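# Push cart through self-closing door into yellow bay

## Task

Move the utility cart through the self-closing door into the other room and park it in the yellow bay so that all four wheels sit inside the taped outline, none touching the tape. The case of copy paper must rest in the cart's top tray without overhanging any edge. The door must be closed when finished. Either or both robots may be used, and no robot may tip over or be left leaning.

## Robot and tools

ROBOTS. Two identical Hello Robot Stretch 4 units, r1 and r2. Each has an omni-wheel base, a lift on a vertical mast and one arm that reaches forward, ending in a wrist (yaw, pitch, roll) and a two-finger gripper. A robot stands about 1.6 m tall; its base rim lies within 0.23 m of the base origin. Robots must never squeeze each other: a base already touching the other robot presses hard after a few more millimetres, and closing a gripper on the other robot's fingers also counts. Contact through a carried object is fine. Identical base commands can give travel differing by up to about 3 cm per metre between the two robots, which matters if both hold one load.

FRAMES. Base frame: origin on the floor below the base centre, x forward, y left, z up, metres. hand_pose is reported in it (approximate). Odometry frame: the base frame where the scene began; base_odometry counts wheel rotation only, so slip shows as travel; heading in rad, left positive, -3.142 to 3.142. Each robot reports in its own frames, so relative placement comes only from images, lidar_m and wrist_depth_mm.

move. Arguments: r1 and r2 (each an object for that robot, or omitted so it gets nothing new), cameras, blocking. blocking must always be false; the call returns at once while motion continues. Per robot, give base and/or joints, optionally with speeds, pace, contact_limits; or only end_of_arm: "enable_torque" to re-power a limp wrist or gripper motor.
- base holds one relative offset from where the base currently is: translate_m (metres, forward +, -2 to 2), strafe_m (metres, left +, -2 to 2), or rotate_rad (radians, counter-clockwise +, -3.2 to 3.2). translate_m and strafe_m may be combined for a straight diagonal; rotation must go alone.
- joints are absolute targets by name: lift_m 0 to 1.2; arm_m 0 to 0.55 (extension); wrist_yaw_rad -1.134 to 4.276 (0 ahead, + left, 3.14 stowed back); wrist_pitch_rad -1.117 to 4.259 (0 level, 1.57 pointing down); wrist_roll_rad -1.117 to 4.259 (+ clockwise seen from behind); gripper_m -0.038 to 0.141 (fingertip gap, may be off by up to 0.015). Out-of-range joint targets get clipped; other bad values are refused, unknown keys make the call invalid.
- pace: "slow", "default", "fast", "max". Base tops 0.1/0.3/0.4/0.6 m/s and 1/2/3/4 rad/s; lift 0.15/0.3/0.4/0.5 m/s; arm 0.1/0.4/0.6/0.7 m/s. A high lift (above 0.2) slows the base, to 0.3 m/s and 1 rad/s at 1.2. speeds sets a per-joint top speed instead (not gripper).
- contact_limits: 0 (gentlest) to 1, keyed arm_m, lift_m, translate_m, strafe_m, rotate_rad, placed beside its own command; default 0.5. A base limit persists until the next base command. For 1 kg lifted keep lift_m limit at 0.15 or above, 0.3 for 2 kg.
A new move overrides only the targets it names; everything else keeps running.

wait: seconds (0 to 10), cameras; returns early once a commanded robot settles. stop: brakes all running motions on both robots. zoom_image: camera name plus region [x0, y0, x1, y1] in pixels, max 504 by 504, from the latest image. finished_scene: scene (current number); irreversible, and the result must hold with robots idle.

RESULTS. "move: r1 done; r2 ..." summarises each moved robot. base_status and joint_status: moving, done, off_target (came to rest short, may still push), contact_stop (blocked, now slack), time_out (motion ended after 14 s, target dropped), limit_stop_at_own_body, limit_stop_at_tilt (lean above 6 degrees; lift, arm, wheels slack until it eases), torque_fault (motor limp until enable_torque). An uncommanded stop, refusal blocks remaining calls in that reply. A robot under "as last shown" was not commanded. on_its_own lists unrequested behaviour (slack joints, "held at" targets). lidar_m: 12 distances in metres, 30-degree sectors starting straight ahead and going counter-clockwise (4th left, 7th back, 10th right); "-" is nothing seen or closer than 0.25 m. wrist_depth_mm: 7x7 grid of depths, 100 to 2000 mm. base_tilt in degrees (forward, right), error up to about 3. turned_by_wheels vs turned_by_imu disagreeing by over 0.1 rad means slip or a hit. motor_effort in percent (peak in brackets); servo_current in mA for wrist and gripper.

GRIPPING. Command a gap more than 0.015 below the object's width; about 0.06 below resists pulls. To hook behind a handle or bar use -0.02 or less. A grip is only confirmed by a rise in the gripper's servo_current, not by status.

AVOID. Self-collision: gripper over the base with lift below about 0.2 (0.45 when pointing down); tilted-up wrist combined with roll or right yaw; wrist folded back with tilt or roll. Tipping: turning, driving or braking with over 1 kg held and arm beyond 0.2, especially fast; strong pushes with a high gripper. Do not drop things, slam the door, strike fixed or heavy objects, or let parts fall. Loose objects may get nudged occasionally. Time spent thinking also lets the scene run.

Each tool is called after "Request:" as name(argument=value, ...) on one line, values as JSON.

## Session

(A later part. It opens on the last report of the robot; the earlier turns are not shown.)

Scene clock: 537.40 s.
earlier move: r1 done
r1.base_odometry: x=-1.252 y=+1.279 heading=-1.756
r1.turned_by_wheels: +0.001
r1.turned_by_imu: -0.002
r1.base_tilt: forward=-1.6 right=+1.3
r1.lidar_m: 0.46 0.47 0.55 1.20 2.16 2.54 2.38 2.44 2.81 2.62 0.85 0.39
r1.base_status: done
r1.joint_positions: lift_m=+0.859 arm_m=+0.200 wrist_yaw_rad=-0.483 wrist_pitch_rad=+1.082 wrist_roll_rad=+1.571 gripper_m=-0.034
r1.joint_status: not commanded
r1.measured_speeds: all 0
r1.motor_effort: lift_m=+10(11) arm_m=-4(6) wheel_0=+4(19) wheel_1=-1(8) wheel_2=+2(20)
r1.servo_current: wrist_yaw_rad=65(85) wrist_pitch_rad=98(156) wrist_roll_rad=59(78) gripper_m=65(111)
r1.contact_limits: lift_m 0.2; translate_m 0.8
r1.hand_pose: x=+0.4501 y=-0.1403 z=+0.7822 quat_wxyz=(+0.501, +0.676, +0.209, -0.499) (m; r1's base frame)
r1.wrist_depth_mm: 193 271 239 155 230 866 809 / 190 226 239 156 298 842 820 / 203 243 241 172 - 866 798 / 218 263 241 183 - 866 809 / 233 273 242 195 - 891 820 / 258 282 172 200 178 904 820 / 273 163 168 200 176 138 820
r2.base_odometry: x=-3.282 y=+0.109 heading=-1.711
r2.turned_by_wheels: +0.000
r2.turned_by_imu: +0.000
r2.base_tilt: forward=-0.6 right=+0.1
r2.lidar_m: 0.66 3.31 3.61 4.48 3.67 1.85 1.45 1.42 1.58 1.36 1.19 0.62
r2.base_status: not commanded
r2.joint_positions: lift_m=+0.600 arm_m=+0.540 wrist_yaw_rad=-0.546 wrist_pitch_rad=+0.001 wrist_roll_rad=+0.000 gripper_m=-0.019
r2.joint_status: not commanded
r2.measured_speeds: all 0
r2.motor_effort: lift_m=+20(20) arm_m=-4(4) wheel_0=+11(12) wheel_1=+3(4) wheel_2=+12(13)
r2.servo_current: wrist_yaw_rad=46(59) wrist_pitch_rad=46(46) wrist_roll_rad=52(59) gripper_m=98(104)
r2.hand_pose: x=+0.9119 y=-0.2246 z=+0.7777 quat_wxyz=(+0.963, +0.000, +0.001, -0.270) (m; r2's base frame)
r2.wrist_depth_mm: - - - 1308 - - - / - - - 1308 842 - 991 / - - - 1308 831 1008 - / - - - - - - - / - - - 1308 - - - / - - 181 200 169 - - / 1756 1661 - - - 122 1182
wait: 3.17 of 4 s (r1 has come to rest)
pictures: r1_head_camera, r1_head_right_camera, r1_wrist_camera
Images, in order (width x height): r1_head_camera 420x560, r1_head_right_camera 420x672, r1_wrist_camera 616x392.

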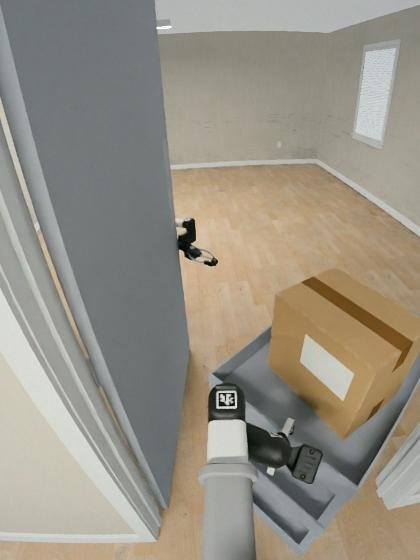

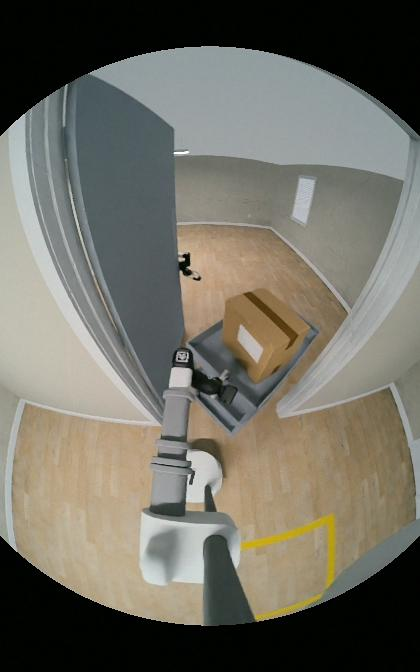

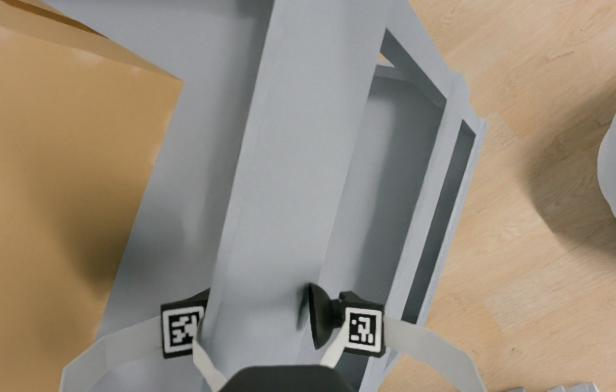

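Request:
move(r1={"base":{"translate_m":-0.3,"strafe_m":-0.1},"contact_limits":{"translate_m":0.8}}, blocking=false, cameras=[])

Request:
wait(seconds=3, cameras=["r1_head_camera","r1_head_right_camera","r1_wrist_camera"])

Scene clock: 547.03 s.
move: r1 moving
r1.base_odometry: x=-1.257 y=+1.311 heading=-1.755
r1.turned_by_wheels: +0.001
r1.turned_by_imu: +0.000
r1.base_tilt: forward=-1.6 right=+1.2
r1.lidar_m: 0.48 0.51 0.58 1.31 2.13 2.54 2.33 2.40 2.82 2.62 0.87 0.40
r1.base_status: translate_m moving; strafe_m moving
r1.joint_positions: lift_m=+0.859 arm_m=+0.200 wrist_yaw_rad=-0.483 wrist_pitch_rad=+1.082 wrist_roll_rad=+1.571 gripper_m=-0.034
r1.joint_status: not commanded
r1.measured_speeds: translate_m=-0.123 strafe_m=-0.039 rotate_rad=+0.002 lift_m=+0.000 arm_m=+0.000 wrist_yaw_rad=+0.000 wrist_pitch_rad=+0.000 wrist_roll_rad=+0.000
r1.motor_effort: lift_m=+10(11) arm_m=-4(4) wheel_0=+2(3) wheel_1=-7(9) wheel_2=+14(19)
r1.servo_current: wrist_yaw_rad=59(72) wrist_pitch_rad=98(98) wrist_roll_rad=65(65) gripper_m=59(65)
r1.contact_limits: lift_m 0.2; translate_m 0.8
r1.hand_pose: x=+0.4501 y=-0.1403 z=+0.7822 quat_wxyz=(+0.501, +0.676, +0.209, -0.499) (m; r1's base frame)
r1.wrist_depth_mm: 231 271 238 160 246 878 798 / 191 234 238 170 329 878 809 / 203 246 245 178 - 854 809 / 218 262 240 187 - 878 809 / 235 272 168 200 - 878 820 / 255 283 169 200 178 891 809 / 266 163 168 200 177 138 831
r2: as last shown
r2.turned_by_imu: +0.001
r2.base_tilt: forward=-0.7 right=+0.0
r2.lidar_m: 0.66 3.30 3.62 4.50 3.70 1.84 1.44 1.42 1.56 1.40 1.19 0.59
r2.motor_effort: lift_m=+20(20) arm_m=-4(4) wheel_0=+11(11) wheel_1=+3(3) wheel_2=+12(12)
r2.servo_current: wrist_yaw_rad=52(52) wrist_pitch_rad=33(46) wrist_roll_rad=46(59) gripper_m=104(104)
r2.wrist_depth_mm: - - - 1308 - - - / - - - 1336 854 - 1118 / - - - 1281 842 1042 - / - - - - - - - / - - - 1308 - - - / - - 181 201 169 - - / 1708 1661 - - - 122 1205
pictures: none
No camera images: "cameras" was empty.

Scene clock: 549.03 s.
earlier move: r1 done
r1.base_odometry: x=-1.296 y=+1.592 heading=-1.756
r1.turned_by_wheels: -0.001
r1.turned_by_imu: +0.000
r1.base_tilt: forward=-1.6 right=+1.3
r1.lidar_m: 0.44 0.77 0.94 2.08 2.23 2.22 2.05 2.10 2.70 2.53 1.17 0.44
r1.base_status: done
r1.joint_positions: lift_m=+0.859 arm_m=+0.200 wrist_yaw_rad=-0.487 wrist_pitch_rad=+1.090 wrist_roll_rad=+1.571 gripper_m=-0.034
r1.joint_status: not commanded
r1.measured_speeds: all 0
r1.motor_effort: lift_m=+11(11) arm_m=-4(4) wheel_0=-2(6) wheel_1=+0(9) wheel_2=+1(19)
r1.servo_current: wrist_yaw_rad=52(72) wrist_pitch_rad=59(98) wrist_roll_rad=52(72) gripper_m=65(72)
r1.contact_limits: lift_m 0.2; translate_m 0.8
r1.hand_pose: x=+0.4478 y=-0.1397 z=+0.7812 quat_wxyz=(+0.498, +0.675, +0.210, -0.502) (m; r1's base frame)
r1.wrist_depth_mm: 270 263 175 231 976 891 820 / 324 276 171 222 946 891 809 / 225 265 176 208 - 878 809 / 221 260 172 210 - 878 809 / 224 264 169 206 - 854 820 / 228 265 165 199 178 866 809 / 232 157 172 189 176 140 820
r2.base_odometry: x=-3.282 y=+0.109 heading=-1.711
r2.turned_by_wheels: +0.000
r2.turned_by_imu: +0.000
r2.base_tilt: forward=-0.6 right=+0.0
r2.lidar_m: 0.65 3.30 3.65 4.50 3.70 1.84 1.45 1.44 1.58 1.37 1.18 0.60
r2.base_status: not commanded
r2.joint_positions: lift_m=+0.600 arm_m=+0.540 wrist_yaw_rad=-0.546 wrist_pitch_rad=+0.001 wrist_roll_rad=+0.000 gripper_m=-0.019
r2.joint_status: not commanded
r2.measured_speeds: all 0
r2.motor_effort: lift_m=+20(20) arm_m=-4(4) wheel_0=+11(11) wheel_1=+3(4) wheel_2=+12(13)
r2.servo_current: wrist_yaw_rad=52(59) wrist_pitch_rad=39(46) wrist_roll_rad=52(59) gripper_m=91(104)
r2.hand_pose: x=+0.9119 y=-0.2246 z=+0.7777 quat_wxyz=(+0.963, +0.000, +0.001, -0.270) (m; r2's base frame)
r2.wrist_depth_mm: - - - 1281 - - - / - - - 1336 - - - / - - - 1281 1229 1008 - / - - - - - - - / - - - 1308 - - - / - - 180 201 178 - 1537 / 1708 1661 - - - 122 1308
wait: 2.00 of 3 s (r1 has come to rest)
pictures: r1_head_camera, r1_head_right_camera, r1_wrist_camera
Images, in order (width x height): r1_head_camera 420x560, r1_head_right_camera 420x672, r1_wrist_camera 616x392.

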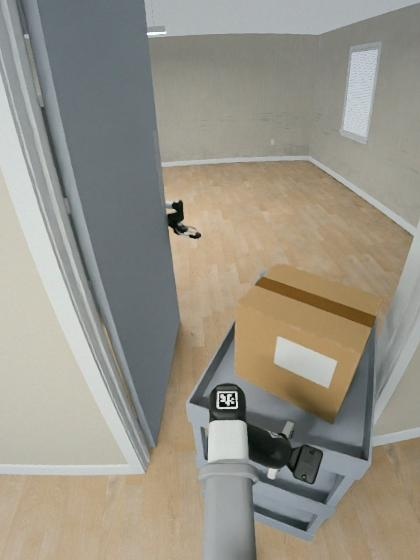

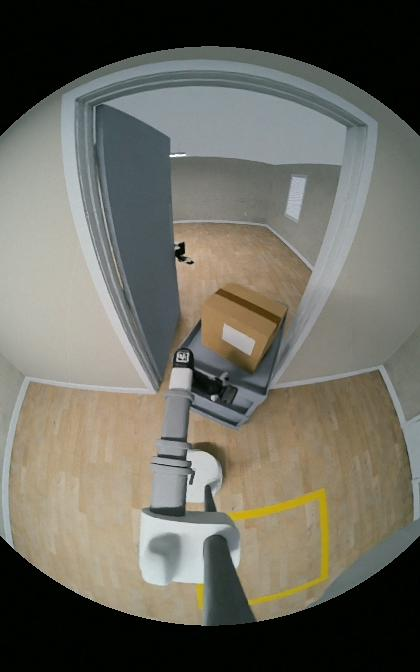

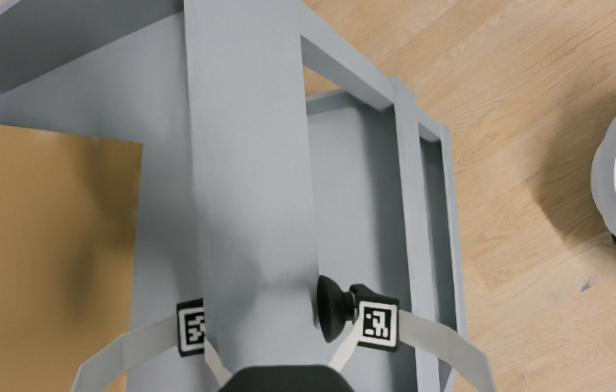

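Request:
move(r1={"base":{"translate_m":-0.25,"strafe_m":0.02},"contact_limits":{"translate_m":0.8}}, blocking=false, cameras=[])

Request:
wait(seconds=3, cameras=[])

Request:
move(r1={"base":{"translate_m":-0.4,"strafe_m":-0.24},"joints":{"wrist_yaw_rad":-0.2},"speeds":{"wrist_yaw_rad":0.2},"contact_limits":{"translate_m":0.8}}, blocking=false, cameras=[])

Request:
wait(seconds=4, cameras=["r1_head_camera","r1_head_right_camera","r1_wrist_camera"])

Scene clock: 575.07 s.
move: r1 moving
r1.base_odometry: x=-1.287 y=+1.622 heading=-1.756
r1.turned_by_wheels: +0.000
r1.turned_by_imu: -0.001
r1.base_tilt: forward=-1.6 right=+1.3
r1.lidar_m: 0.45 0.81 0.99 2.17 2.21 2.16 2.02 2.09 2.69 2.54 1.23 0.44
r1.base_status: translate_m moving; strafe_m moving
r1.joint_positions: lift_m=+0.859 arm_m=+0.200 wrist_yaw_rad=-0.487 wrist_pitch_rad=+1.090 wrist_roll_rad=+1.571 gripper_m=-0.034
r1.joint_status: not commanded
r1.measured_speeds: translate_m=-0.122 strafe_m=+0.009 rotate_rad=-0.004 lift_m=+0.000 arm_m=+0.000 wrist_yaw_rad=+0.000 wrist_pitch_rad=-0.007 wrist_roll_rad=+0.000
r1.motor_effort: lift_m=+10(11) arm_m=-4(4) wheel_0=-13(13) wheel_1=-6(7) wheel_2=+13(14)
r1.servo_current: wrist_yaw_rad=39(59) wrist_pitch_rad=59(59) wrist_roll_rad=59(59) gripper_m=65(65)
r1.contact_limits: lift_m 0.2; translate_m 0.8
r1.hand_pose: x=+0.4480 y=-0.1397 z=+0.7812 quat_wxyz=(+0.498, +0.675, +0.210, -0.501) (m; r1's base frame)
r1.wrist_depth_mm: 267 266 182 276 991 878 820 / 320 279 176 300 931 891 820 / 240 273 174 220 - 891 820 / 224 266 176 214 - 866 809 / 231 268 180 212 - 854 820 / 236 268 169 203 177 878 831 / 230 163 166 198 161 137 809
r2: as last shown
r2.turned_by_imu: +0.001
r2.base_tilt: forward=-0.7 right=+0.0
r2.lidar_m: 0.64 3.30 3.62 4.51 3.72 1.84 1.43 1.42 1.59 1.37 1.19 0.60
r2.motor_effort: lift_m=+20(20) arm_m=-4(4) wheel_0=+11(11) wheel_1=+3(3) wheel_2=+12(12)
r2.servo_current: wrist_yaw_rad=52(65) wrist_pitch_rad=46(46) wrist_roll_rad=46(52) gripper_m=91(104)
r2.wrist_depth_mm: - - - 1281 - - - / - - - 1281 - - - / - - - 1308 1281 1042 - / - - - - - - - / - - - 1229 - - - / - - 181 201 177 - 1537 / 1756 1708 - - - 122 1366
pictures: none
No camera images: "cameras" was empty.

Scene clock: 576.87 s.
earlier move: r1 done
r1.base_odometry: x=-1.230 y=+1.834 heading=-1.757
r1.turned_by_wheels: +0.000
r1.turned_by_imu: -0.002
r1.base_tilt: forward=-1.6 right=+1.3
r1.lidar_m: 0.45 0.99 1.24 2.12 2.17 1.97 1.80 1.88 2.41 2.57 1.56 0.46
r1.base_status: done
r1.joint_positions: lift_m=+0.859 arm_m=+0.200 wrist_yaw_rad=-0.493 wrist_pitch_rad=+1.086 wrist_roll_rad=+1.571 gripper_m=-0.034
r1.joint_status: not commanded
r1.measured_speeds: all 0
r1.motor_effort: lift_m=+11(11) arm_m=-2(4) wheel_0=-5(18) wheel_1=-1(9) wheel_2=-3(14)
r1.servo_current: wrist_yaw_rad=52(72) wrist_pitch_rad=78(78) wrist_roll_rad=46(78) gripper_m=65(72)
r1.contact_limits: lift_m 0.2; translate_m 0.8
r1.hand_pose: x=+0.4479 y=-0.1405 z=+0.7817 quat_wxyz=(+0.498, +0.676, +0.207, -0.502) (m; r1's base frame)
r1.wrist_depth_mm: 241 238 226 1078 991 891 809 / 293 283 208 394 960 878 820 / 332 289 200 - 759 891 809 / 239 271 185 - - 866 820 / 231 268 176 219 - 866 809 / 236 268 172 200 176 878 809 / 221 163 166 193 - 136 831
r2.base_odometry: x=-3.282 y=+0.109 heading=-1.711
r2.turned_by_wheels: +0.000
r2.turned_by_imu: +0.000
r2.base_tilt: forward=-0.7 right=+0.1
r2.lidar_m: 0.65 3.30 3.60 4.49 3.71 1.80 1.47 1.44 1.58 1.36 1.19 0.61
r2.base_status: not commanded
r2.joint_positions: lift_m=+0.600 arm_m=+0.540 wrist_yaw_rad=-0.546 wrist_pitch_rad=+0.001 wrist_roll_rad=+0.000 gripper_m=-0.019
r2.joint_status: not commanded
r2.measured_speeds: all 0
r2.motor_effort: lift_m=+20(20) arm_m=-4(4) wheel_0=+11(11) wheel_1=+3(4) wheel_2=+12(12)
r2.servo_current: wrist_yaw_rad=52(65) wrist_pitch_rad=39(46) wrist_roll_rad=33(59) gripper_m=98(104)
r2.hand_pose: x=+0.9119 y=-0.2246 z=+0.7777 quat_wxyz=(+0.963, +0.000, +0.001, -0.270) (m; r2's base frame)
r2.wrist_depth_mm: - - - 1308 - - - / - - - 1308 - - - / - - - 1308 - 1138 1756 / - - - - - - - / - - - 1308 - - - / - - 181 200 179 991 1618 / 1756 1661 - - - - -
wait: 1.80 of 3 s (r1 has come to rest)
pictures: none
No camera images: "cameras" was empty.

Scene clock: 577.37 s.
move: r1 moving
r1.base_odometry: x=-1.242 y=+1.867 heading=-1.756
r1.turned_by_wheels: +0.001
r1.turned_by_imu: +0.001
r1.base_tilt: forward=-1.5 right=+1.3
r1.lidar_m: 0.45 1.02 1.30 2.13 2.17 1.93 1.76 1.81 2.34 2.55 1.61 0.46
r1.base_status: translate_m moving; strafe_m moving
r1.joint_positions: lift_m=+0.859 arm_m=+0.200 wrist_yaw_rad=-0.397 wrist_pitch_rad=+1.086 wrist_roll_rad=+1.570 gripper_m=-0.034
r1.joint_status: wrist_yaw_rad moving
r1.measured_speeds: translate_m=-0.119 strafe_m=-0.070 rotate_rad=+0.001 lift_m=+0.000 arm_m=+0.000 wrist_yaw_rad=+0.262 wrist_pitch_rad=+0.000 wrist_roll_rad=-0.008
r1.motor_effort: lift_m=+10(11) arm_m=-4(4) wheel_0=+0(4) wheel_1=-10(11) wheel_2=+14(14)
r1.servo_current: wrist_yaw_rad=52(72) wrist_pitch_rad=72(78) wrist_roll_rad=59(72) gripper_m=72(72)
r1.contact_limits: lift_m 0.2; translate_m 0.8
r1.hand_pose: x=+0.4610 y=-0.1325 z=+0.7817 quat_wxyz=(+0.522, +0.665, +0.239, -0.477) (m; r1's base frame)
r1.wrist_depth_mm: 266 268 194 300 991 878 809 / 324 283 187 338 976 878 820 / 247 274 182 - - 878 809 / 228 268 178 220 - 891 809 / 230 270 178 216 - 866 820 / 237 271 173 202 174 854 809 / 226 165 167 199 153 135 809
r2: as last shown
r2.base_tilt: forward=-0.6 right=+0.0
r2.lidar_m: 0.67 3.28 3.62 4.50 3.73 1.83 1.44 1.42 1.57 1.38 1.18 0.62
r2.motor_effort: lift_m=+20(20) arm_m=-4(4) wheel_0=+11(11) wheel_1=+3(3) wheel_2=+12(12)
r2.servo_current: wrist_yaw_rad=52(59) wrist_pitch_rad=46(46) wrist_roll_rad=46(52) gripper_m=91(104)
r2.wrist_depth_mm: - - - 1336 - - - / - - - 1308 - - - / - - - 1308 - 1160 1756 / - - - - - - - / - - - 1308 - - - / - - 181 200 179 991 1661 / 1756 1618 - - - - -
pictures: none
No camera images: "cameras" was empty.

Scene clock: 579.77 s.
earlier move: r1 done
r1.base_odometry: x=-1.392 y=+2.271 heading=-1.756
r1.turned_by_wheels: +0.000
r1.turned_by_imu: +0.003
r1.base_tilt: forward=-1.6 right=+1.2
r1.lidar_m: 0.41 0.41 1.80 2.33 2.20 1.52 1.37 1.43 1.86 2.37 2.20 0.51
r1.base_status: done
r1.joint_positions: lift_m=+0.859 arm_m=+0.200 wrist_yaw_rad=-0.197 wrist_pitch_rad=+1.087 wrist_roll_rad=+1.569 gripper_m=-0.034
r1.joint_status: all done
r1.measured_speeds: all 0
r1.motor_effort: lift_m=+10(11) arm_m=+0(4) wheel_0=+6(13) wheel_1=+1(11) wheel_2=-1(22)
r1.servo_current: wrist_yaw_rad=46(78) wrist_pitch_rad=65(85) wrist_roll_rad=59(72) gripper_m=52(72)
r1.contact_limits: lift_m 0.2; translate_m 0.8
r1.hand_pose: x=+0.4852 y=-0.1120 z=+0.7815 quat_wxyz=(+0.567, +0.638, +0.305, -0.423) (m; r1's base frame)
r1.wrist_depth_mm: 211 213 1205 1098 991 917 820 / 242 205 254 1078 1008 917 820 / 287 201 224 455 946 891 820 / 327 282 204 - - 891 - / 244 276 181 227 - 866 820 / 230 267 173 200 177 842 809 / 218 163 167 182 - 132 820
r2.base_odometry: x=-3.282 y=+0.109 heading=-1.711
r2.turned_by_wheels: +0.000
r2.turned_by_imu: +0.000
r2.base_tilt: forward=-0.7 right=+0.1
r2.lidar_m: 0.64 3.30 3.61 4.49 3.70 1.81 1.45 1.43 1.57 1.37 1.19 0.62
r2.base_status: not commanded
r2.joint_positions: lift_m=+0.600 arm_m=+0.540 wrist_yaw_rad=-0.546 wrist_pitch_rad=+0.001 wrist_roll_rad=+0.000 gripper_m=-0.019
r2.joint_status: not commanded
r2.measured_speeds: all 0
r2.motor_effort: lift_m=+20(20) arm_m=-4(4) wheel_0=+11(11) wheel_1=+3(3) wheel_2=+12(13)
r2.servo_current: wrist_yaw_rad=52(59) wrist_pitch_rad=39(46) wrist_roll_rad=52(65) gripper_m=98(104)
r2.hand_pose: x=+0.9119 y=-0.2246 z=+0.7777 quat_wxyz=(+0.963, +0.000, +0.001, -0.270) (m; r2's base frame)
r2.wrist_depth_mm: - - - 1255 - - - / - - - 1281 - - - / - - - 1308 - 1576 - / - - - - - - - / - - - 1336 - 1430 - / - - 181 201 180 - 1921 / 1708 1661 - - - 122 1464
wait: 2.40 of 4 s (r1 has come to rest)
pictures: r1_head_camera, r1_head_right_camera, r1_wrist_camera
Images, in order (width x height): r1_head_camera 420x560, r1_head_right_camera 420x672, r1_wrist_camera 616x392.

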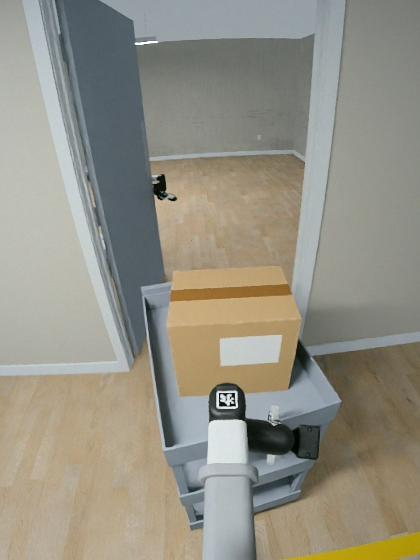

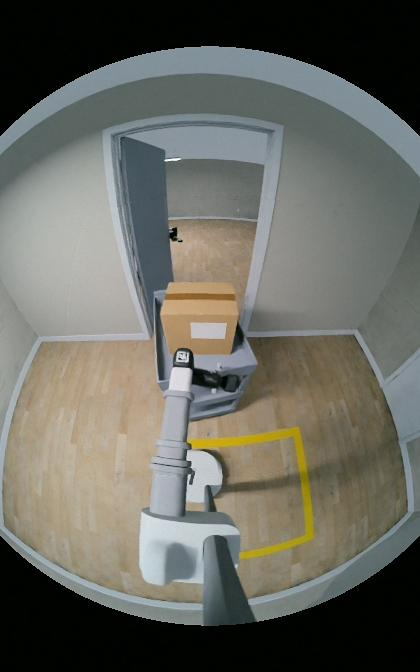

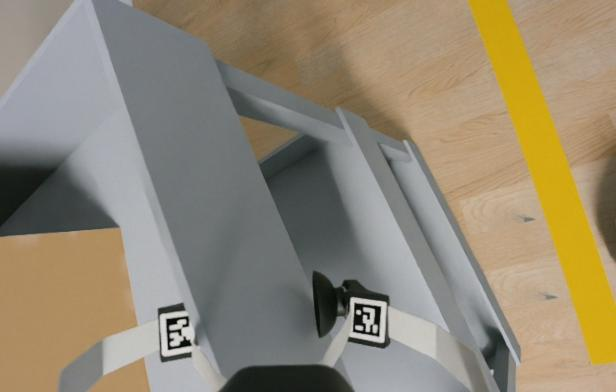

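Request:
wait(seconds=0, cameras=["r1_head_camera","r1_head_left_camera"])

Request:
zoom_image(camera="r1_head_camera", region=[120, 380, 420, 560])

Scene clock: 602.17 s.
r1.base_odometry: x=-1.392 y=+2.271 heading=-1.756
r1.turned_by_wheels: +0.000
r1.turned_by_imu: -0.001
r1.base_tilt: forward=-1.6 right=+1.2
r1.lidar_m: 0.40 0.41 1.81 2.33 2.20 1.50 1.39 1.42 1.81 2.37 2.22 0.52
r1.base_status: done
r1.joint_positions: lift_m=+0.859 arm_m=+0.200 wrist_yaw_rad=-0.197 wrist_pitch_rad=+1.087 wrist_roll_rad=+1.569 gripper_m=-0.034
r1.joint_status: all done
r1.measured_speeds: all 0
r1.motor_effort: lift_m=+10(11) arm_m=+4(4) wheel_0=+6(13) wheel_1=+1(11) wheel_2=-1(22)
r1.servo_current: wrist_yaw_rad=52(78) wrist_pitch_rad=72(85) wrist_roll_rad=46(72) gripper_m=65(72)
r1.contact_limits: lift_m 0.2; translate_m 0.8
r1.hand_pose: x=+0.4852 y=-0.1120 z=+0.7815 quat_wxyz=(+0.567, +0.638, +0.305, -0.423) (m; r1's base frame)
r1.wrist_depth_mm: 211 213 1255 1118 991 904 809 / 240 205 252 1078 991 891 809 / 289 200 224 452 946 891 809 / 330 282 204 - - 878 - / 244 273 181 228 - 866 820 / 230 267 173 199 178 854 831 / 218 163 167 182 - 133 820
r2.base_odometry: x=-3.282 y=+0.109 heading=-1.711
r2.turned_by_wheels: +0.000
r2.turned_by_imu: +0.003
r2.base_tilt: forward=-0.6 right=+0.1
r2.lidar_m: 0.66 3.29 3.60 4.49 3.75 1.81 1.44 1.43 1.57 1.38 1.16 0.60
r2.base_status: not commanded
r2.joint_positions: lift_m=+0.600 arm_m=+0.540 wrist_yaw_rad=-0.546 wrist_pitch_rad=+0.001 wrist_roll_rad=+0.000 gripper_m=-0.019
r2.joint_status: not commanded
r2.measured_speeds: all 0
r2.motor_effort: lift_m=+20(20) arm_m=-4(4) wheel_0=+11(11) wheel_1=+3(3) wheel_2=+12(13)
r2.servo_current: wrist_yaw_rad=52(59) wrist_pitch_rad=33(46) wrist_roll_rad=46(65) gripper_m=98(104)
r2.hand_pose: x=+0.9119 y=-0.2246 z=+0.7777 quat_wxyz=(+0.963, +0.000, +0.001, -0.270) (m; r2's base frame)
r2.wrist_depth_mm: - - - 1308 - - - / - - - 1308 - - - / - - - 1308 - 1576 - / - - - - - - - / - - - 1308 - 1397 - / - - 181 200 181 - 1921 / 1756 1661 - - - 122 1430
pictures: r1_head_camera, r1_head_left_camera
Images, in order (width x height): r1_head_camera 420x560, r1_head_left_camera 420x672.

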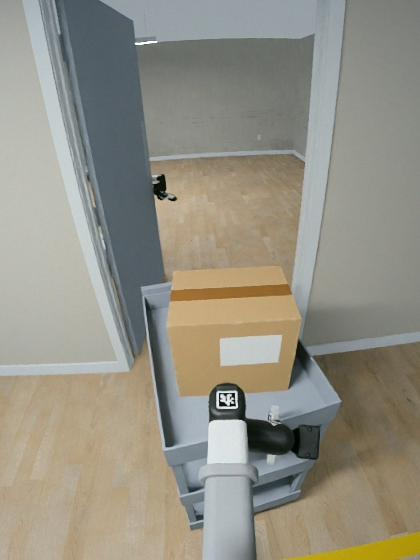

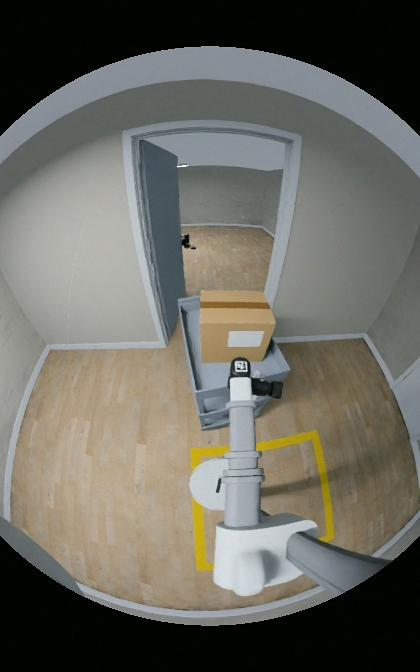

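Scaled by 1.680 from the camera's 420x560 image, which has a finer 600x800 frame.

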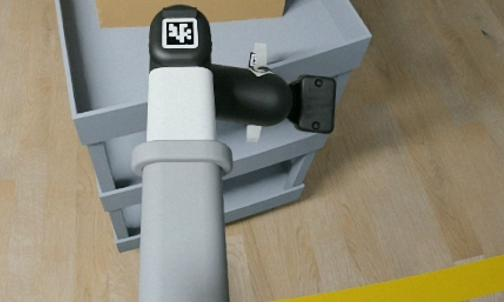

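Request:
move(r1={"base":{"translate_m":-0.45,"strafe_m":-0.17},"joints":{"wrist_yaw_rad":0.0},"contact_limits":{"translate_m":0.9},"pace":"default"}, blocking=false, cameras=[])

Request:
wait(seconds=6, cameras=["r1_head_camera","r1_head_left_camera","r1_head_right_camera"])

Scene clock: 630.80 s.
move: r1 moving
r1.base_odometry: x=-1.398 y=+2.304 heading=-1.756
r1.turned_by_wheels: +0.000
r1.turned_by_imu: -0.002
r1.base_tilt: forward=-1.6 right=+1.3
r1.lidar_m: 0.41 0.45 1.84 2.32 2.20 1.50 1.36 1.40 1.83 2.36 2.24 0.55
r1.base_status: translate_m moving; strafe_m moving
r1.joint_positions: lift_m=+0.859 arm_m=+0.200 wrist_yaw_rad=+0.000 wrist_pitch_rad=+1.087 wrist_roll_rad=+1.569 gripper_m=-0.034
r1.joint_status: wrist_yaw_rad moving
r1.measured_speeds: translate_m=-0.122 strafe_m=-0.048 rotate_rad=+0.017 lift_m=+0.000 arm_m=+0.000 wrist_yaw_rad=+0.051 wrist_pitch_rad=+0.000 wrist_roll_rad=+0.000
r1.motor_effort: lift_m=+10(11) arm_m=-4(4) wheel_0=-11(11) wheel_1=-10(11) wheel_2=+11(11)
r1.servo_current: wrist_yaw_rad=33(143) wrist_pitch_rad=65(72) wrist_roll_rad=33(59) gripper_m=65(65)
r1.contact_limits: lift_m 0.2; translate_m 0.9
r1.hand_pose: x=+0.5050 y=-0.0875 z=+0.7815 quat_wxyz=(+0.606, +0.605, +0.366, -0.366) (m; r1's base frame)
r1.wrist_depth_mm: 231 233 219 1098 976 904 809 / 285 279 204 359 976 891 798 / 332 290 194 - 723 891 798 / 245 268 181 - - 878 854 / 230 268 174 217 - 866 - / 235 265 174 202 174 854 831 / 219 164 171 189 153 134 -
r2: as last shown
r2.turned_by_imu: +0.004
r2.base_tilt: forward=-0.7 right=+0.0
r2.lidar_m: 0.66 3.29 3.62 4.51 3.71 1.80 1.46 1.43 1.58 1.37 1.21 0.60
r2.motor_effort: lift_m=+20(20) arm_m=-4(4) wheel_0=+11(11) wheel_1=+3(3) wheel_2=+12(12)
r2.servo_current: wrist_yaw_rad=39(59) wrist_pitch_rad=33(46) wrist_roll_rad=52(59) gripper_m=91(104)
r2.wrist_depth_mm: - - - 1281 - - - / - - - 1281 - - - / - - - 1308 - 1576 - / - - - - - - - / - - - 1308 - 1430 - / - - 181 200 180 - - / 1756 1661 - - - 122 1430
pictures: none
No camera images: "cameras" was empty.

Scene clock: 633.33 s.
earlier move: r1 done
r1.base_odometry: x=-1.476 y=+2.745 heading=-1.756
r1.turned_by_wheels: +0.000
r1.turned_by_imu: +0.000
r1.base_tilt: forward=-1.6 right=+1.3
r1.lidar_m: 0.36 0.35 2.39 2.43 1.49 0.99 0.93 0.96 1.26 2.23 2.29 0.57
r1.base_status: done
r1.joint_positions: lift_m=+0.859 arm_m=+0.200 wrist_yaw_rad=+0.003 wrist_pitch_rad=+1.083 wrist_roll_rad=+1.569 gripper_m=-0.034
r1.joint_status: all done
r1.measured_speeds: all 0
r1.motor_effort: lift_m=+11(11) arm_m=+3(4) wheel_0=-2(11) wheel_1=+0(11) wheel_2=-2(23)
r1.servo_current: wrist_yaw_rad=52(143) wrist_pitch_rad=91(124) wrist_roll_rad=46(65) gripper_m=59(72)
r1.contact_limits: lift_m 0.2; translate_m 0.9
r1.hand_pose: x=+0.5064 y=-0.0871 z=+0.7822 quat_wxyz=(+0.607, +0.605, +0.365, -0.363) (m; r1's base frame)
r1.wrist_depth_mm: 213 252 1281 1118 976 891 809 / 244 217 317 1078 976 891 820 / 279 202 243 459 960 891 820 / 324 283 216 - - 904 809 / 264 278 187 228 - 866 820 / 236 270 172 204 178 707 820 / 221 163 169 180 - 135 798
r2.base_odometry: x=-3.282 y=+0.109 heading=-1.711
r2.turned_by_wheels: +0.000
r2.turned_by_imu: +0.000
r2.base_tilt: forward=-0.6 right=+0.0
r2.lidar_m: 0.65 3.30 3.62 4.53 3.67 1.81 1.46 1.43 1.58 1.34 1.20 0.60
r2.base_status: not commanded
r2.joint_positions: lift_m=+0.600 arm_m=+0.540 wrist_yaw_rad=-0.546 wrist_pitch_rad=+0.001 wrist_roll_rad=+0.000 gripper_m=-0.019
r2.joint_status: not commanded
r2.measured_speeds: all 0
r2.motor_effort: lift_m=+20(20) arm_m=-4(4) wheel_0=+11(12) wheel_1=+3(3) wheel_2=+12(13)
r2.servo_current: wrist_yaw_rad=52(65) wrist_pitch_rad=39(46) wrist_roll_rad=39(59) gripper_m=98(104)
r2.hand_pose: x=+0.9119 y=-0.2246 z=+0.7777 quat_wxyz=(+0.963, +0.000, +0.001, -0.270) (m; r2's base frame)
r2.wrist_depth_mm: - - - 1281 - - - / - - - 1281 - - - / - - - 1336 - - - / - - - - - - - / - - - 1308 - - - / - - 181 200 181 - 1921 / 1756 1708 - - - 1537 1661
wait: 2.53 of 6 s (r1 has come to rest)
pictures: r1_head_camera, r1_head_left_camera, r1_head_right_camera
Images, in order (width x height): r1_head_camera 420x560, r1_head_left_camera 420x672, r1_head_right_camera 420x672.

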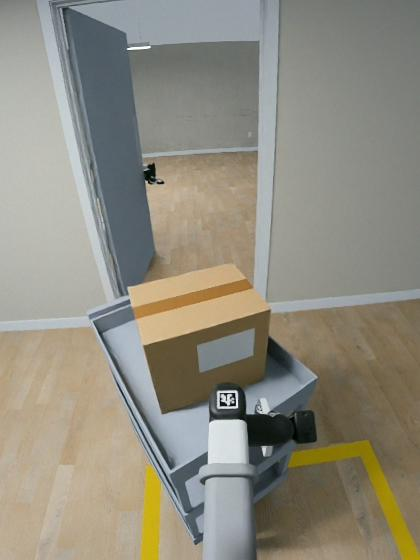

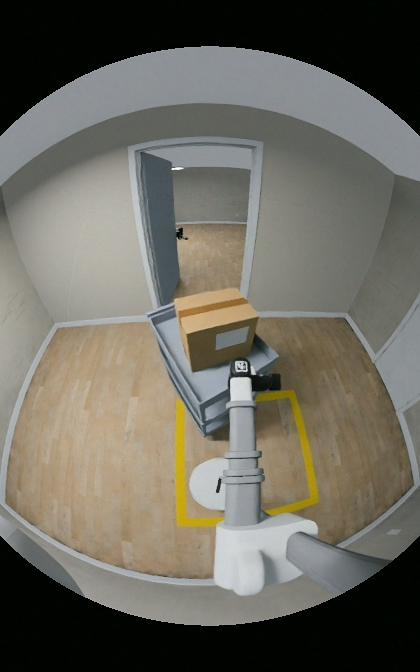

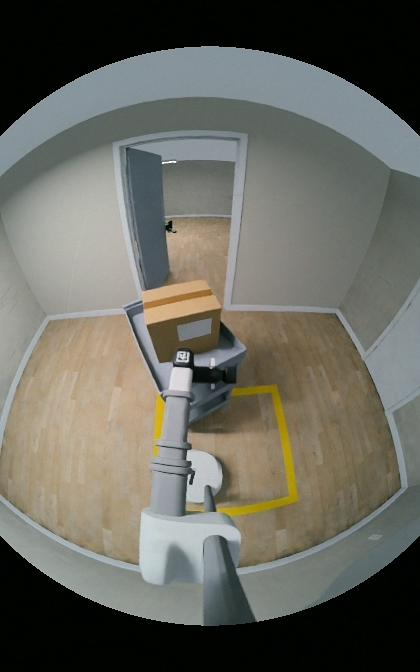

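Request:
move(r1={"base":{"translate_m":-0.51,"strafe_m":-0.24},"joints":{"wrist_yaw_rad":0.15,"arm_m":0.11},"contact_limits":{"translate_m":0.9},"pace":"default"}, blocking=false, cameras=[])

Request:
wait(seconds=6, cameras=["r1_head_camera","r1_head_left_camera","r1_head_right_camera"])

Scene clock: 652.77 s.
move: r1 moving
r1.base_odometry: x=-1.485 y=+2.778 heading=-1.755
r1.turned_by_wheels: +0.002
r1.turned_by_imu: +0.000
r1.base_tilt: forward=-1.5 right=+1.3
r1.lidar_m: 0.39 0.38 2.46 2.45 1.44 0.99 0.90 0.92 1.20 2.23 2.29 0.56
r1.base_status: translate_m moving; strafe_m moving
r1.joint_positions: lift_m=+0.859 arm_m=+0.151 wrist_yaw_rad=+0.159 wrist_pitch_rad=+1.077 wrist_roll_rad=+1.569 gripper_m=-0.034
r1.joint_status: arm_m moving; wrist_yaw_rad moving
r1.measured_speeds: translate_m=-0.120 strafe_m=-0.059 rotate_rad=+0.016 lift_m=+0.000 arm_m=-0.181 wrist_yaw_rad=+0.049 wrist_pitch_rad=-0.048 wrist_roll_rad=+0.000
r1.motor_effort: lift_m=+10(11) arm_m=-15(15) wheel_0=-1(9) wheel_1=-10(12) wheel_2=+23(23)
r1.servo_current: wrist_yaw_rad=65(65) wrist_pitch_rad=137(137) wrist_roll_rad=39(72) gripper_m=65(65)
r1.contact_limits: lift_m 0.2; translate_m 0.9
r1.hand_pose: x=+0.4703 y=-0.0646 z=+0.7829 quat_wxyz=(+0.634, +0.576, +0.410, -0.313) (m; r1's base frame)
r1.wrist_depth_mm: 243 219 272 1098 976 866 809 / 290 208 247 430 976 891 809 / 336 200 226 - 778 891 820 / 260 289 214 - - 866 809 / 251 285 196 232 - 854 809 / 245 276 182 202 170 866 820 / 229 167 168 202 147 854 820
r2: as last shown
r2.turned_by_imu: +0.003
r2.lidar_m: 0.64 3.31 3.63 4.50 3.71 1.83 1.47 1.42 1.59 1.35 1.18 0.62
r2.motor_effort: lift_m=+20(20) arm_m=-4(4) wheel_0=+11(11) wheel_1=+3(3) wheel_2=+12(12)
r2.servo_current: wrist_yaw_rad=46(59) wrist_pitch_rad=39(46) wrist_roll_rad=39(52) gripper_m=98(98)
r2.wrist_depth_mm: - - - 1308 - - - / - - - 1308 - - - / - - - 1281 - - - / - - - - - - - / - - - 1308 - - - / - - 181 201 180 - 1983 / 1756 1708 - - - 1499 1576
pictures: none
No camera images: "cameras" was empty.

Scene clock: 655.53 s.
earlier move: r1 done
r1.base_odometry: x=-1.618 y=+3.290 heading=-1.757
r1.turned_by_wheels: -0.002
r1.turned_by_imu: +0.001
r1.base_tilt: forward=-1.6 right=+1.3
r1.lidar_m: 0.33 0.29 2.82 2.60 0.66 0.46 0.40 0.43 0.58 1.29 2.13 0.47
r1.base_status: done
r1.joint_positions: lift_m=+0.859 arm_m=+0.110 wrist_yaw_rad=+0.152 wrist_pitch_rad=+1.086 wrist_roll_rad=+1.569 gripper_m=-0.034
r1.joint_status: all done
r1.measured_speeds: all 0
r1.motor_effort: lift_m=+11(11) arm_m=+4(15) wheel_0=-6(11) wheel_1=+0(12) wheel_2=-3(27)
r1.servo_current: wrist_yaw_rad=46(85) wrist_pitch_rad=72(150) wrist_roll_rad=52(72) gripper_m=59(72)
r1.contact_limits: lift_m 0.2; translate_m 0.9
r1.hand_pose: x=+0.4270 y=-0.0661 z=+0.7817 quat_wxyz=(+0.632, +0.575, +0.411, -0.318) (m; r1's base frame)
r1.wrist_depth_mm: 1756 211 1255 1138 1008 878 831 / 246 207 256 1078 991 878 831 / 287 193 225 462 946 878 831 / 330 282 206 - - 878 831 / 248 274 181 229 - 866 831 / 231 266 170 199 177 854 842 / 218 164 164 182 - 132 -
r2.base_odometry: x=-3.282 y=+0.109 heading=-1.711
r2.turned_by_wheels: +0.000
r2.turned_by_imu: +0.000
r2.base_tilt: forward=-0.6 right=+0.1
r2.lidar_m: 0.65 3.31 3.60 4.47 3.69 1.83 1.46 1.44 1.58 1.38 1.21 0.60
r2.base_status: not commanded
r2.joint_positions: lift_m=+0.600 arm_m=+0.540 wrist_yaw_rad=-0.546 wrist_pitch_rad=+0.001 wrist_roll_rad=+0.000 gripper_m=-0.019
r2.joint_status: not commanded
r2.measured_speeds: all 0
r2.motor_effort: lift_m=+20(20) arm_m=-4(4) wheel_0=+11(11) wheel_1=+3(3) wheel_2=+12(12)
r2.servo_current: wrist_yaw_rad=39(59) wrist_pitch_rad=46(46) wrist_roll_rad=52(59) gripper_m=91(104)
r2.hand_pose: x=+0.9119 y=-0.2246 z=+0.7777 quat_wxyz=(+0.963, +0.000, +0.001, -0.270) (m; r2's base frame)
r2.wrist_depth_mm: - - - 1336 - - - / - - - 1281 - - - / - - - 1281 - - - / - - - - - - - / - - - 1308 - - - / - - 181 200 180 - - / 1756 1618 - - - 1499 1661
wait: 2.77 of 6 s (r1 has come to rest)
pictures: r1_head_camera, r1_head_left_camera, r1_head_right_camera
Images, in order (width x height): r1_head_camera 420x560, r1_head_left_camera 420x672, r1_head_right_camera 420x672.

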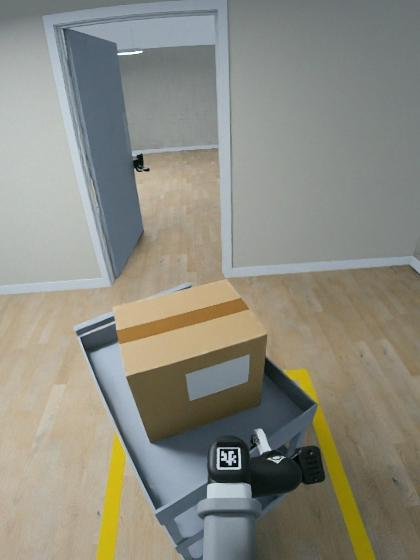

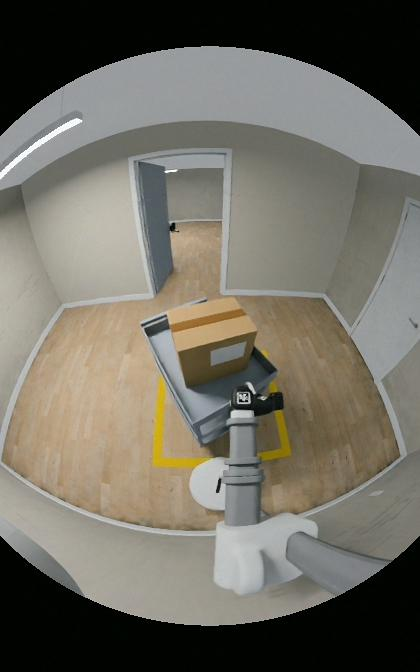

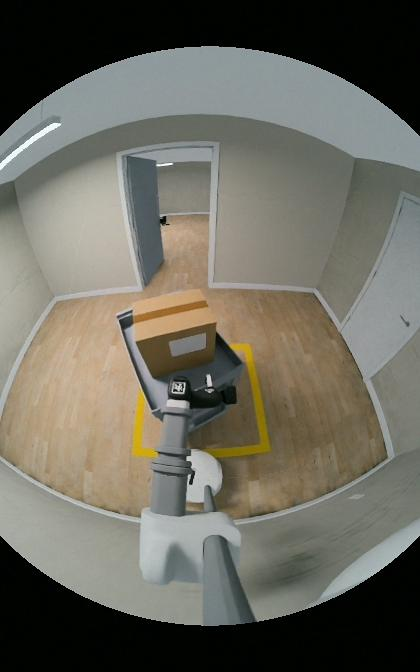

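Request:
move(r1={"joints":{"gripper_m":0.08}}, blocking=false, cameras=[])

Request:
wait(seconds=1.5, cameras=[])

Request:
move(r1={"joints":{"lift_m":1.12},"pace":"default"}, blocking=false, cameras=[])

Request:
wait(seconds=3, cameras=["r1_head_camera","r1_head_left_camera"])

Request:
move(r1={"base":{"strafe_m":0.72},"joints":{"arm_m":0.03,"wrist_yaw_rad":0.0,"wrist_pitch_rad":0.0,"wrist_roll_rad":0.0,"gripper_m":-0.02}}, blocking=false, cameras=[])

Request:
wait(seconds=5, cameras=["r1_head_camera","r1_head_left_camera","r1_head_right_camera"])

Scene clock: 686.03 s.
move: r1 moving
r1.base_odometry: x=-1.618 y=+3.290 heading=-1.757
r1.turned_by_wheels: +0.000
r1.turned_by_imu: -0.002
r1.base_tilt: forward=-1.6 right=+1.3
r1.lidar_m: 0.32 0.29 2.83 2.62 0.67 0.43 0.41 0.42 0.57 1.30 2.12 0.49
r1.base_status: not commanded
r1.joint_positions: lift_m=+0.859 arm_m=+0.110 wrist_yaw_rad=+0.150 wrist_pitch_rad=+1.086 wrist_roll_rad=+1.569 gripper_m=-0.009
r1.joint_status: gripper_m moving
r1.measured_speeds: translate_m=+0.000 strafe_m=+0.000 rotate_rad=+0.000 lift_m=+0.000 arm_m=+0.000 wrist_yaw_rad=-0.003 wrist_pitch_rad=+0.000 wrist_roll_rad=+0.000
r1.motor_effort: lift_m=+11(11) arm_m=+3(4) wheel_0=-5(6) wheel_1=+0(1) wheel_2=-2(3)
r1.servo_current: wrist_yaw_rad=59(59) wrist_pitch_rad=72(78) wrist_roll_rad=52(72) gripper_m=65(65)
r1.contact_limits: lift_m 0.2; translate_m 0.9
r1.hand_pose: x=+0.4269 y=-0.0663 z=+0.7817 quat_wxyz=(+0.632, +0.576, +0.410, -0.318) (m; r1's base frame)
r1.wrist_depth_mm: 1756 222 1229 1118 991 904 820 / 248 207 257 1060 991 891 831 / 289 198 230 469 960 891 831 / 336 286 209 - - 891 820 / 252 277 188 232 - 866 820 / 235 266 177 202 180 854 809 / 222 165 169 185 - 132 -
r2: as last shown
r2.turned_by_imu: +0.004
r2.lidar_m: 0.65 3.28 3.62 4.49 3.69 1.82 1.46 1.44 1.59 1.38 1.20 0.62
r2.servo_current: wrist_yaw_rad=52(59) wrist_pitch_rad=46(52) wrist_roll_rad=39(52) gripper_m=98(104)
r2.wrist_depth_mm: - - - 1281 - - - / - - - 1308 - - - / - - - 1281 - - - / - - - - - - - / - - - 1308 - - - / - - 181 200 180 - - / 1708 1618 - - - 1499 1661
pictures: none
No camera images: "cameras" was empty.

Scene clock: 687.37 s.
earlier move: r1 done
r1.base_odometry: x=-1.618 y=+3.290 heading=-1.756
r1.turned_by_wheels: +0.001
r1.turned_by_imu: +0.001
r1.base_tilt: forward=-1.6 right=+1.2
r1.lidar_m: 0.33 0.29 2.83 2.61 0.66 0.46 0.41 0.43 0.57 1.25 2.12 0.47
r1.base_status: not commanded
r1.joint_positions: lift_m=+0.859 arm_m=+0.110 wrist_yaw_rad=+0.150 wrist_pitch_rad=+1.086 wrist_roll_rad=+1.569 gripper_m=+0.080
r1.joint_status: all done
r1.measured_speeds: all 0
r1.motor_effort: lift_m=+11(11) arm_m=+3(4) wheel_0=+0(6) wheel_1=+0(1) wheel_2=+2(3)
r1.servo_current: wrist_yaw_rad=59(65) wrist_pitch_rad=85(85) wrist_roll_rad=65(72) gripper_m=39(85)
r1.contact_limits: lift_m 0.2; translate_m 0.9
r1.hand_pose: x=+0.4269 y=-0.0663 z=+0.7817 quat_wxyz=(+0.632, +0.576, +0.410, -0.318) (m; r1's base frame)
r1.wrist_depth_mm: 222 212 262 1118 991 891 820 / 254 192 242 442 991 878 820 / 307 277 216 500 931 878 831 / 324 277 191 - - 891 831 / 234 270 177 220 - 866 820 / 228 257 165 205 187 854 831 / 224 246 165 179 - 143 -
r2.base_odometry: x=-3.282 y=+0.109 heading=-1.711
r2.turned_by_wheels: +0.000
r2.turned_by_imu: +0.000
r2.base_tilt: forward=-0.6 right=+0.1
r2.lidar_m: 0.64 3.29 3.63 4.50 3.70 1.80 1.46 1.44 1.60 1.38 1.21 0.61
r2.base_status: not commanded
r2.joint_positions: lift_m=+0.600 arm_m=+0.540 wrist_yaw_rad=-0.546 wrist_pitch_rad=+0.001 wrist_roll_rad=+0.000 gripper_m=-0.019
r2.joint_status: not commanded
r2.measured_speeds: all 0
r2.motor_effort: lift_m=+20(20) arm_m=-4(4) wheel_0=+11(11) wheel_1=+3(3) wheel_2=+12(12)
r2.servo_current: wrist_yaw_rad=52(59) wrist_pitch_rad=46(52) wrist_roll_rad=46(52) gripper_m=98(104)
r2.hand_pose: x=+0.9119 y=-0.2246 z=+0.7777 quat_wxyz=(+0.963, +0.000, +0.001, -0.270) (m; r2's base frame)
r2.wrist_depth_mm: - - - 1308 - - - / - - - 1281 - - - / - - - 1281 - - - / - - - - - - - / - - - 1308 - - - / - - 182 200 181 - - / 1756 1661 - - - 1537 1618
wait: 1.33 of 1.5 s (r1 has come to rest)
pictures: none
No camera images: "cameras" was empty.

Scene clock: 687.87 s.
move: r1 moving
r1.base_odometry: x=-1.618 y=+3.290 heading=-1.756
r1.turned_by_wheels: +0.000
r1.turned_by_imu: +0.000
r1.base_tilt: forward=-1.6 right=+1.3
r1.lidar_m: 0.30 0.30 2.82 2.60 0.69 0.45 0.40 0.42 0.57 1.30 2.12 0.48
r1.base_status: not commanded
r1.joint_positions: lift_m=+0.896 arm_m=+0.110 wrist_yaw_rad=+0.150 wrist_pitch_rad=+1.098 wrist_roll_rad=+1.569 gripper_m=+0.080
r1.joint_status: lift_m moving
r1.measured_speeds: translate_m=+0.000 strafe_m=+0.000 rotate_rad=+0.000 lift_m=+0.145 arm_m=+0.000 wrist_yaw_rad=+0.000 wrist_pitch_rad=+0.019 wrist_roll_rad=+0.000
r1.motor_effort: lift_m=+26(27) arm_m=-4(4) wheel_0=+0(1) wheel_1=+0(0) wheel_2=+2(2)
r1.servo_current: wrist_yaw_rad=52(65) wrist_pitch_rad=46(78) wrist_roll_rad=46(52) gripper_m=46(46)
r1.contact_limits: translate_m 0.9
r1.hand_pose: x=+0.4237 y=-0.0668 z=+0.8169 quat_wxyz=(+0.630, +0.573, +0.414, -0.322) (m; r1's base frame)
r1.wrist_depth_mm: 1708 230 1182 1118 991 931 - / 260 266 265 1078 991 917 - / 320 303 234 488 976 904 878 / 351 298 210 - 831 904 842 / 246 286 206 243 - 891 715 / 236 278 189 224 188 878 654 / 231 253 267 150 - 480 -
r2: as last shown
r2.lidar_m: 0.64 3.29 3.62 4.52 3.72 1.84 1.47 1.43 1.55 1.38 1.21 0.60
r2.servo_current: wrist_yaw_rad=52(52) wrist_pitch_rad=39(46) wrist_roll_rad=33(59) gripper_m=98(104)
r2.wrist_depth_mm: - - - 1281 - - - / - - - 1281 - - - / - - - 1308 - - - / - - - - - - - / - - - 1336 - - - / - - 182 200 180 - - / 1756 1661 - - - 1537 1661
pictures: none
No camera images: "cameras" was empty.

Scene clock: 689.53 s.
earlier move: r1 done
r1.base_odometry: x=-1.618 y=+3.290 heading=-1.756
r1.turned_by_wheels: +0.000
r1.turned_by_imu: +0.000
r1.base_tilt: forward=-1.6 right=+1.3
r1.lidar_m: 0.32 0.29 2.85 2.59 0.67 0.46 0.40 0.39 0.56 1.28 2.13 0.48
r1.base_status: not commanded
r1.joint_positions: lift_m=+1.120 arm_m=+0.110 wrist_yaw_rad=+0.150 wrist_pitch_rad=+1.099 wrist_roll_rad=+1.569 gripper_m=+0.080
r1.joint_status: all done
r1.measured_speeds: all 0
r1.motor_effort: lift_m=+24(29) arm_m=-4(4) wheel_0=-1(1) wheel_1=+0(0) wheel_2=+1(2)
r1.servo_current: wrist_yaw_rad=46(78) wrist_pitch_rad=46(78) wrist_roll_rad=46(72) gripper_m=39(46)
r1.contact_limits: translate_m 0.9
r1.hand_pose: x=+0.4237 y=-0.0668 z=+1.0409 quat_wxyz=(+0.630, +0.573, +0.414, -0.322) (m; r1's base frame)
r1.wrist_depth_mm: 1983 1756 1499 1366 1205 1118 1025 / 1921 1808 1576 1308 1255 1118 1025 / 1863 1708 535 488 1182 1098 1008 / - 1708 530 488 459 1118 991 / 268 297 399 488 424 1098 854 / 278 277 211 477 195 1078 842 / 278 253 336 143 430 143 1008
r2.base_odometry: x=-3.282 y=+0.109 heading=-1.711
r2.turned_by_wheels: +0.000
r2.turned_by_imu: +0.000
r2.base_tilt: forward=-0.6 right=+0.1
r2.lidar_m: 0.64 3.31 3.60 4.47 3.72 1.83 1.45 1.43 1.56 1.37 1.17 0.64
r2.base_status: not commanded
r2.joint_positions: lift_m=+0.600 arm_m=+0.540 wrist_yaw_rad=-0.546 wrist_pitch_rad=+0.001 wrist_roll_rad=+0.000 gripper_m=-0.019
r2.joint_status: not commanded
r2.measured_speeds: all 0
r2.motor_effort: lift_m=+20(20) arm_m=-4(4) wheel_0=+11(11) wheel_1=+3(3) wheel_2=+12(12)
r2.servo_current: wrist_yaw_rad=59(59) wrist_pitch_rad=46(46) wrist_roll_rad=26(65) gripper_m=98(104)
r2.hand_pose: x=+0.9119 y=-0.2246 z=+0.7777 quat_wxyz=(+0.963, +0.000, +0.001, -0.270) (m; r2's base frame)
r2.wrist_depth_mm: - - - 1281 - - - / - - - 1308 - - - / - - - 1308 - - - / - - - - - - - / - - - 1308 - - - / - - 181 200 180 - - / 1756 1661 - - - 1499 1618
wait: 1.67 of 3 s (r1 has come to rest)
pictures: r1_head_camera, r1_head_left_camera
Images, in order (width x height): r1_head_camera 420x560, r1_head_left_camera 420x672.

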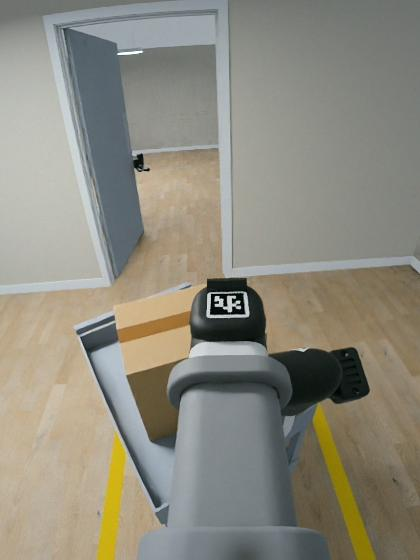

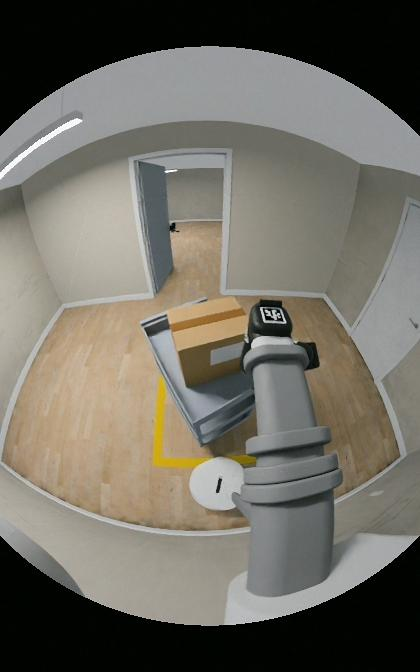

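Scene clock: 690.03 s.
move: r1 moving
r1.base_odometry: x=-1.583 y=+3.284 heading=-1.757
r1.turned_by_wheels: +0.000
r1.turned_by_imu: +0.000
r1.base_tilt: forward=-1.6 right=+1.3
r1.lidar_m: 0.31 0.28 2.77 2.57 0.67 0.43 0.41 0.42 0.56 1.29 2.16 0.44
r1.base_status: strafe_m moving
r1.joint_positions: lift_m=+1.120 arm_m=+0.061 wrist_yaw_rad=+0.003 wrist_pitch_rad=+0.531 wrist_roll_rad=+0.988 gripper_m=+0.062
r1.joint_status: arm_m moving; wrist_yaw_rad moving; wrist_pitch_rad moving; wrist_roll_rad moving; gripper_m moving
r1.measured_speeds: translate_m=-0.001 strafe_m=+0.141 rotate_rad=+0.005 lift_m=+0.000 arm_m=-0.163 wrist_yaw_rad=+0.000 wrist_pitch_rad=-1.759 wrist_roll_rad=-1.819
r1.motor_effort: lift_m=+24(24) arm_m=-3(6) wheel_0=-9(10) wheel_1=+8(10) wheel_2=+0(2)
r1.servo_current: wrist_yaw_rad=52(85) wrist_pitch_rad=137(143) wrist_roll_rad=91(124) gripper_m=117(117)
r1.hand_pose: x=+0.4805 y=-0.0868 z=+1.1518 quat_wxyz=(+0.850, +0.457, +0.231, -0.123) (m; r1's base frame)
r1.wrist_depth_mm: - - - - - 1756 1464 / - - - - - 1618 1366 / - - - - 1863 1537 1281 / - - - - 1708 1430 1182 / - - 488 368 574 500 525 / - - 196 347 192 473 402 / - 442 362 142 418 433 379
r2: as last shown
r2.lidar_m: 0.66 3.30 3.63 4.51 3.70 1.80 1.45 1.44 1.59 1.36 1.19 0.62
r2.servo_current: wrist_yaw_rad=46(59) wrist_pitch_rad=46(46) wrist_roll_rad=52(52) gripper_m=98(98)
r2.wrist_depth_mm: - - - 1308 - - - / - - - 1281 - - - / - - - 1308 - - - / - - - - - - - / - - - 1308 - - - / - - 181 200 180 - - / 1708 1618 - - - 1499 1661
pictures: none
No camera images: "cameras" was empty.

Scene clock: 693.27 s.
earlier move: r1 done
r1.base_odometry: x=-0.911 y=+3.157 heading=-1.757
r1.turned_by_wheels: +0.000
r1.turned_by_imu: +0.004
r1.base_tilt: forward=-1.5 right=+1.2
r1.lidar_m: 0.83 2.37 2.06 1.93 0.77 0.50 0.45 0.50 0.67 1.48 0.60 0.62
r1.base_status: done
r1.joint_positions: lift_m=+1.120 arm_m=+0.030 wrist_yaw_rad=+0.002 wrist_pitch_rad=+0.007 wrist_roll_rad=+0.002 gripper_m=-0.019
r1.joint_status: all done
r1.measured_speeds: all 0
r1.motor_effort: lift_m=+23(24) arm_m=-4(6) wheel_0=-2(12) wheel_1=-1(10) wheel_2=-1(2)
r1.servo_current: wrist_yaw_rad=46(85) wrist_pitch_rad=46(143) wrist_roll_rad=33(124) gripper_m=52(150)
r1.hand_pose: x=+0.4896 y=-0.0867 z=+1.2959 quat_wxyz=(+1.000, +0.001, +0.003, +0.001) (m; r1's base frame)
r1.wrist_depth_mm: - - - - - - - / - - - - - - - / - - - - - - - / - - - - - - - / - - - - - - - / - - - 199 - - - / - 141 180 185 154 - -
r2.base_odometry: x=-3.282 y=+0.109 heading=-1.711
r2.turned_by_wheels: +0.000
r2.turned_by_imu: +0.000
r2.base_tilt: forward=-0.7 right=+0.1
r2.lidar_m: 0.65 3.31 3.61 4.48 3.70 1.80 1.45 1.42 1.61 1.36 1.21 0.62
r2.base_status: not commanded
r2.joint_positions: lift_m=+0.600 arm_m=+0.540 wrist_yaw_rad=-0.546 wrist_pitch_rad=+0.001 wrist_roll_rad=+0.000 gripper_m=-0.019
r2.joint_status: not commanded
r2.measured_speeds: all 0
r2.motor_effort: lift_m=+20(20) arm_m=-4(4) wheel_0=+11(11) wheel_1=+3(4) wheel_2=+12(12)
r2.servo_current: wrist_yaw_rad=59(65) wrist_pitch_rad=46(46) wrist_roll_rad=52(65) gripper_m=91(104)
r2.hand_pose: x=+0.9119 y=-0.2246 z=+0.7777 quat_wxyz=(+0.963, +0.000, +0.001, -0.270) (m; r2's base frame)
r2.wrist_depth_mm: - - - 1281 - - - / - - - 1281 - - - / - - - 1336 - - - / - - - - - - - / - - - 1336 - - - / - - 181 200 180 - - / 1708 1618 - - - 1499 1661
wait: 3.23 of 5 s (r1 has come to rest)
pictures: r1_head_camera, r1_head_left_camera, r1_head_right_camera
Images, in order (width x height): r1_head_camera 420x560, r1_head_left_camera 420x672, r1_head_right_camera 420x672.

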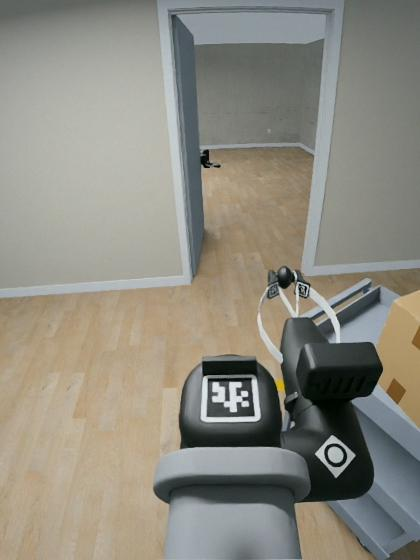

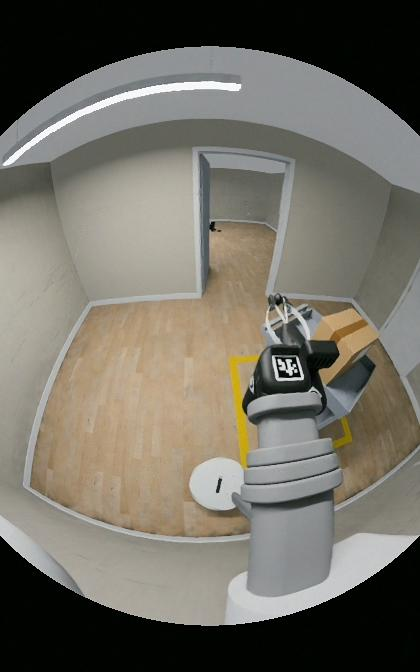

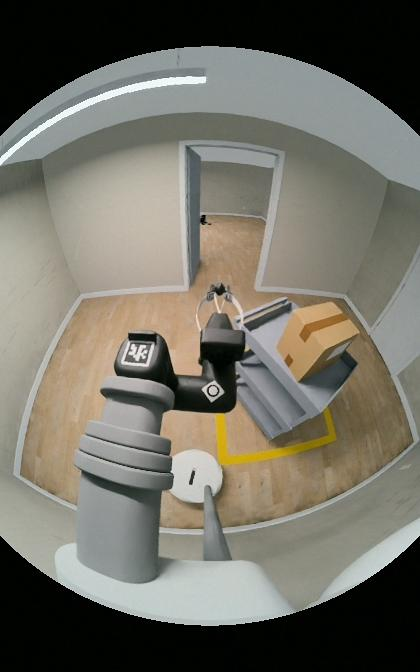

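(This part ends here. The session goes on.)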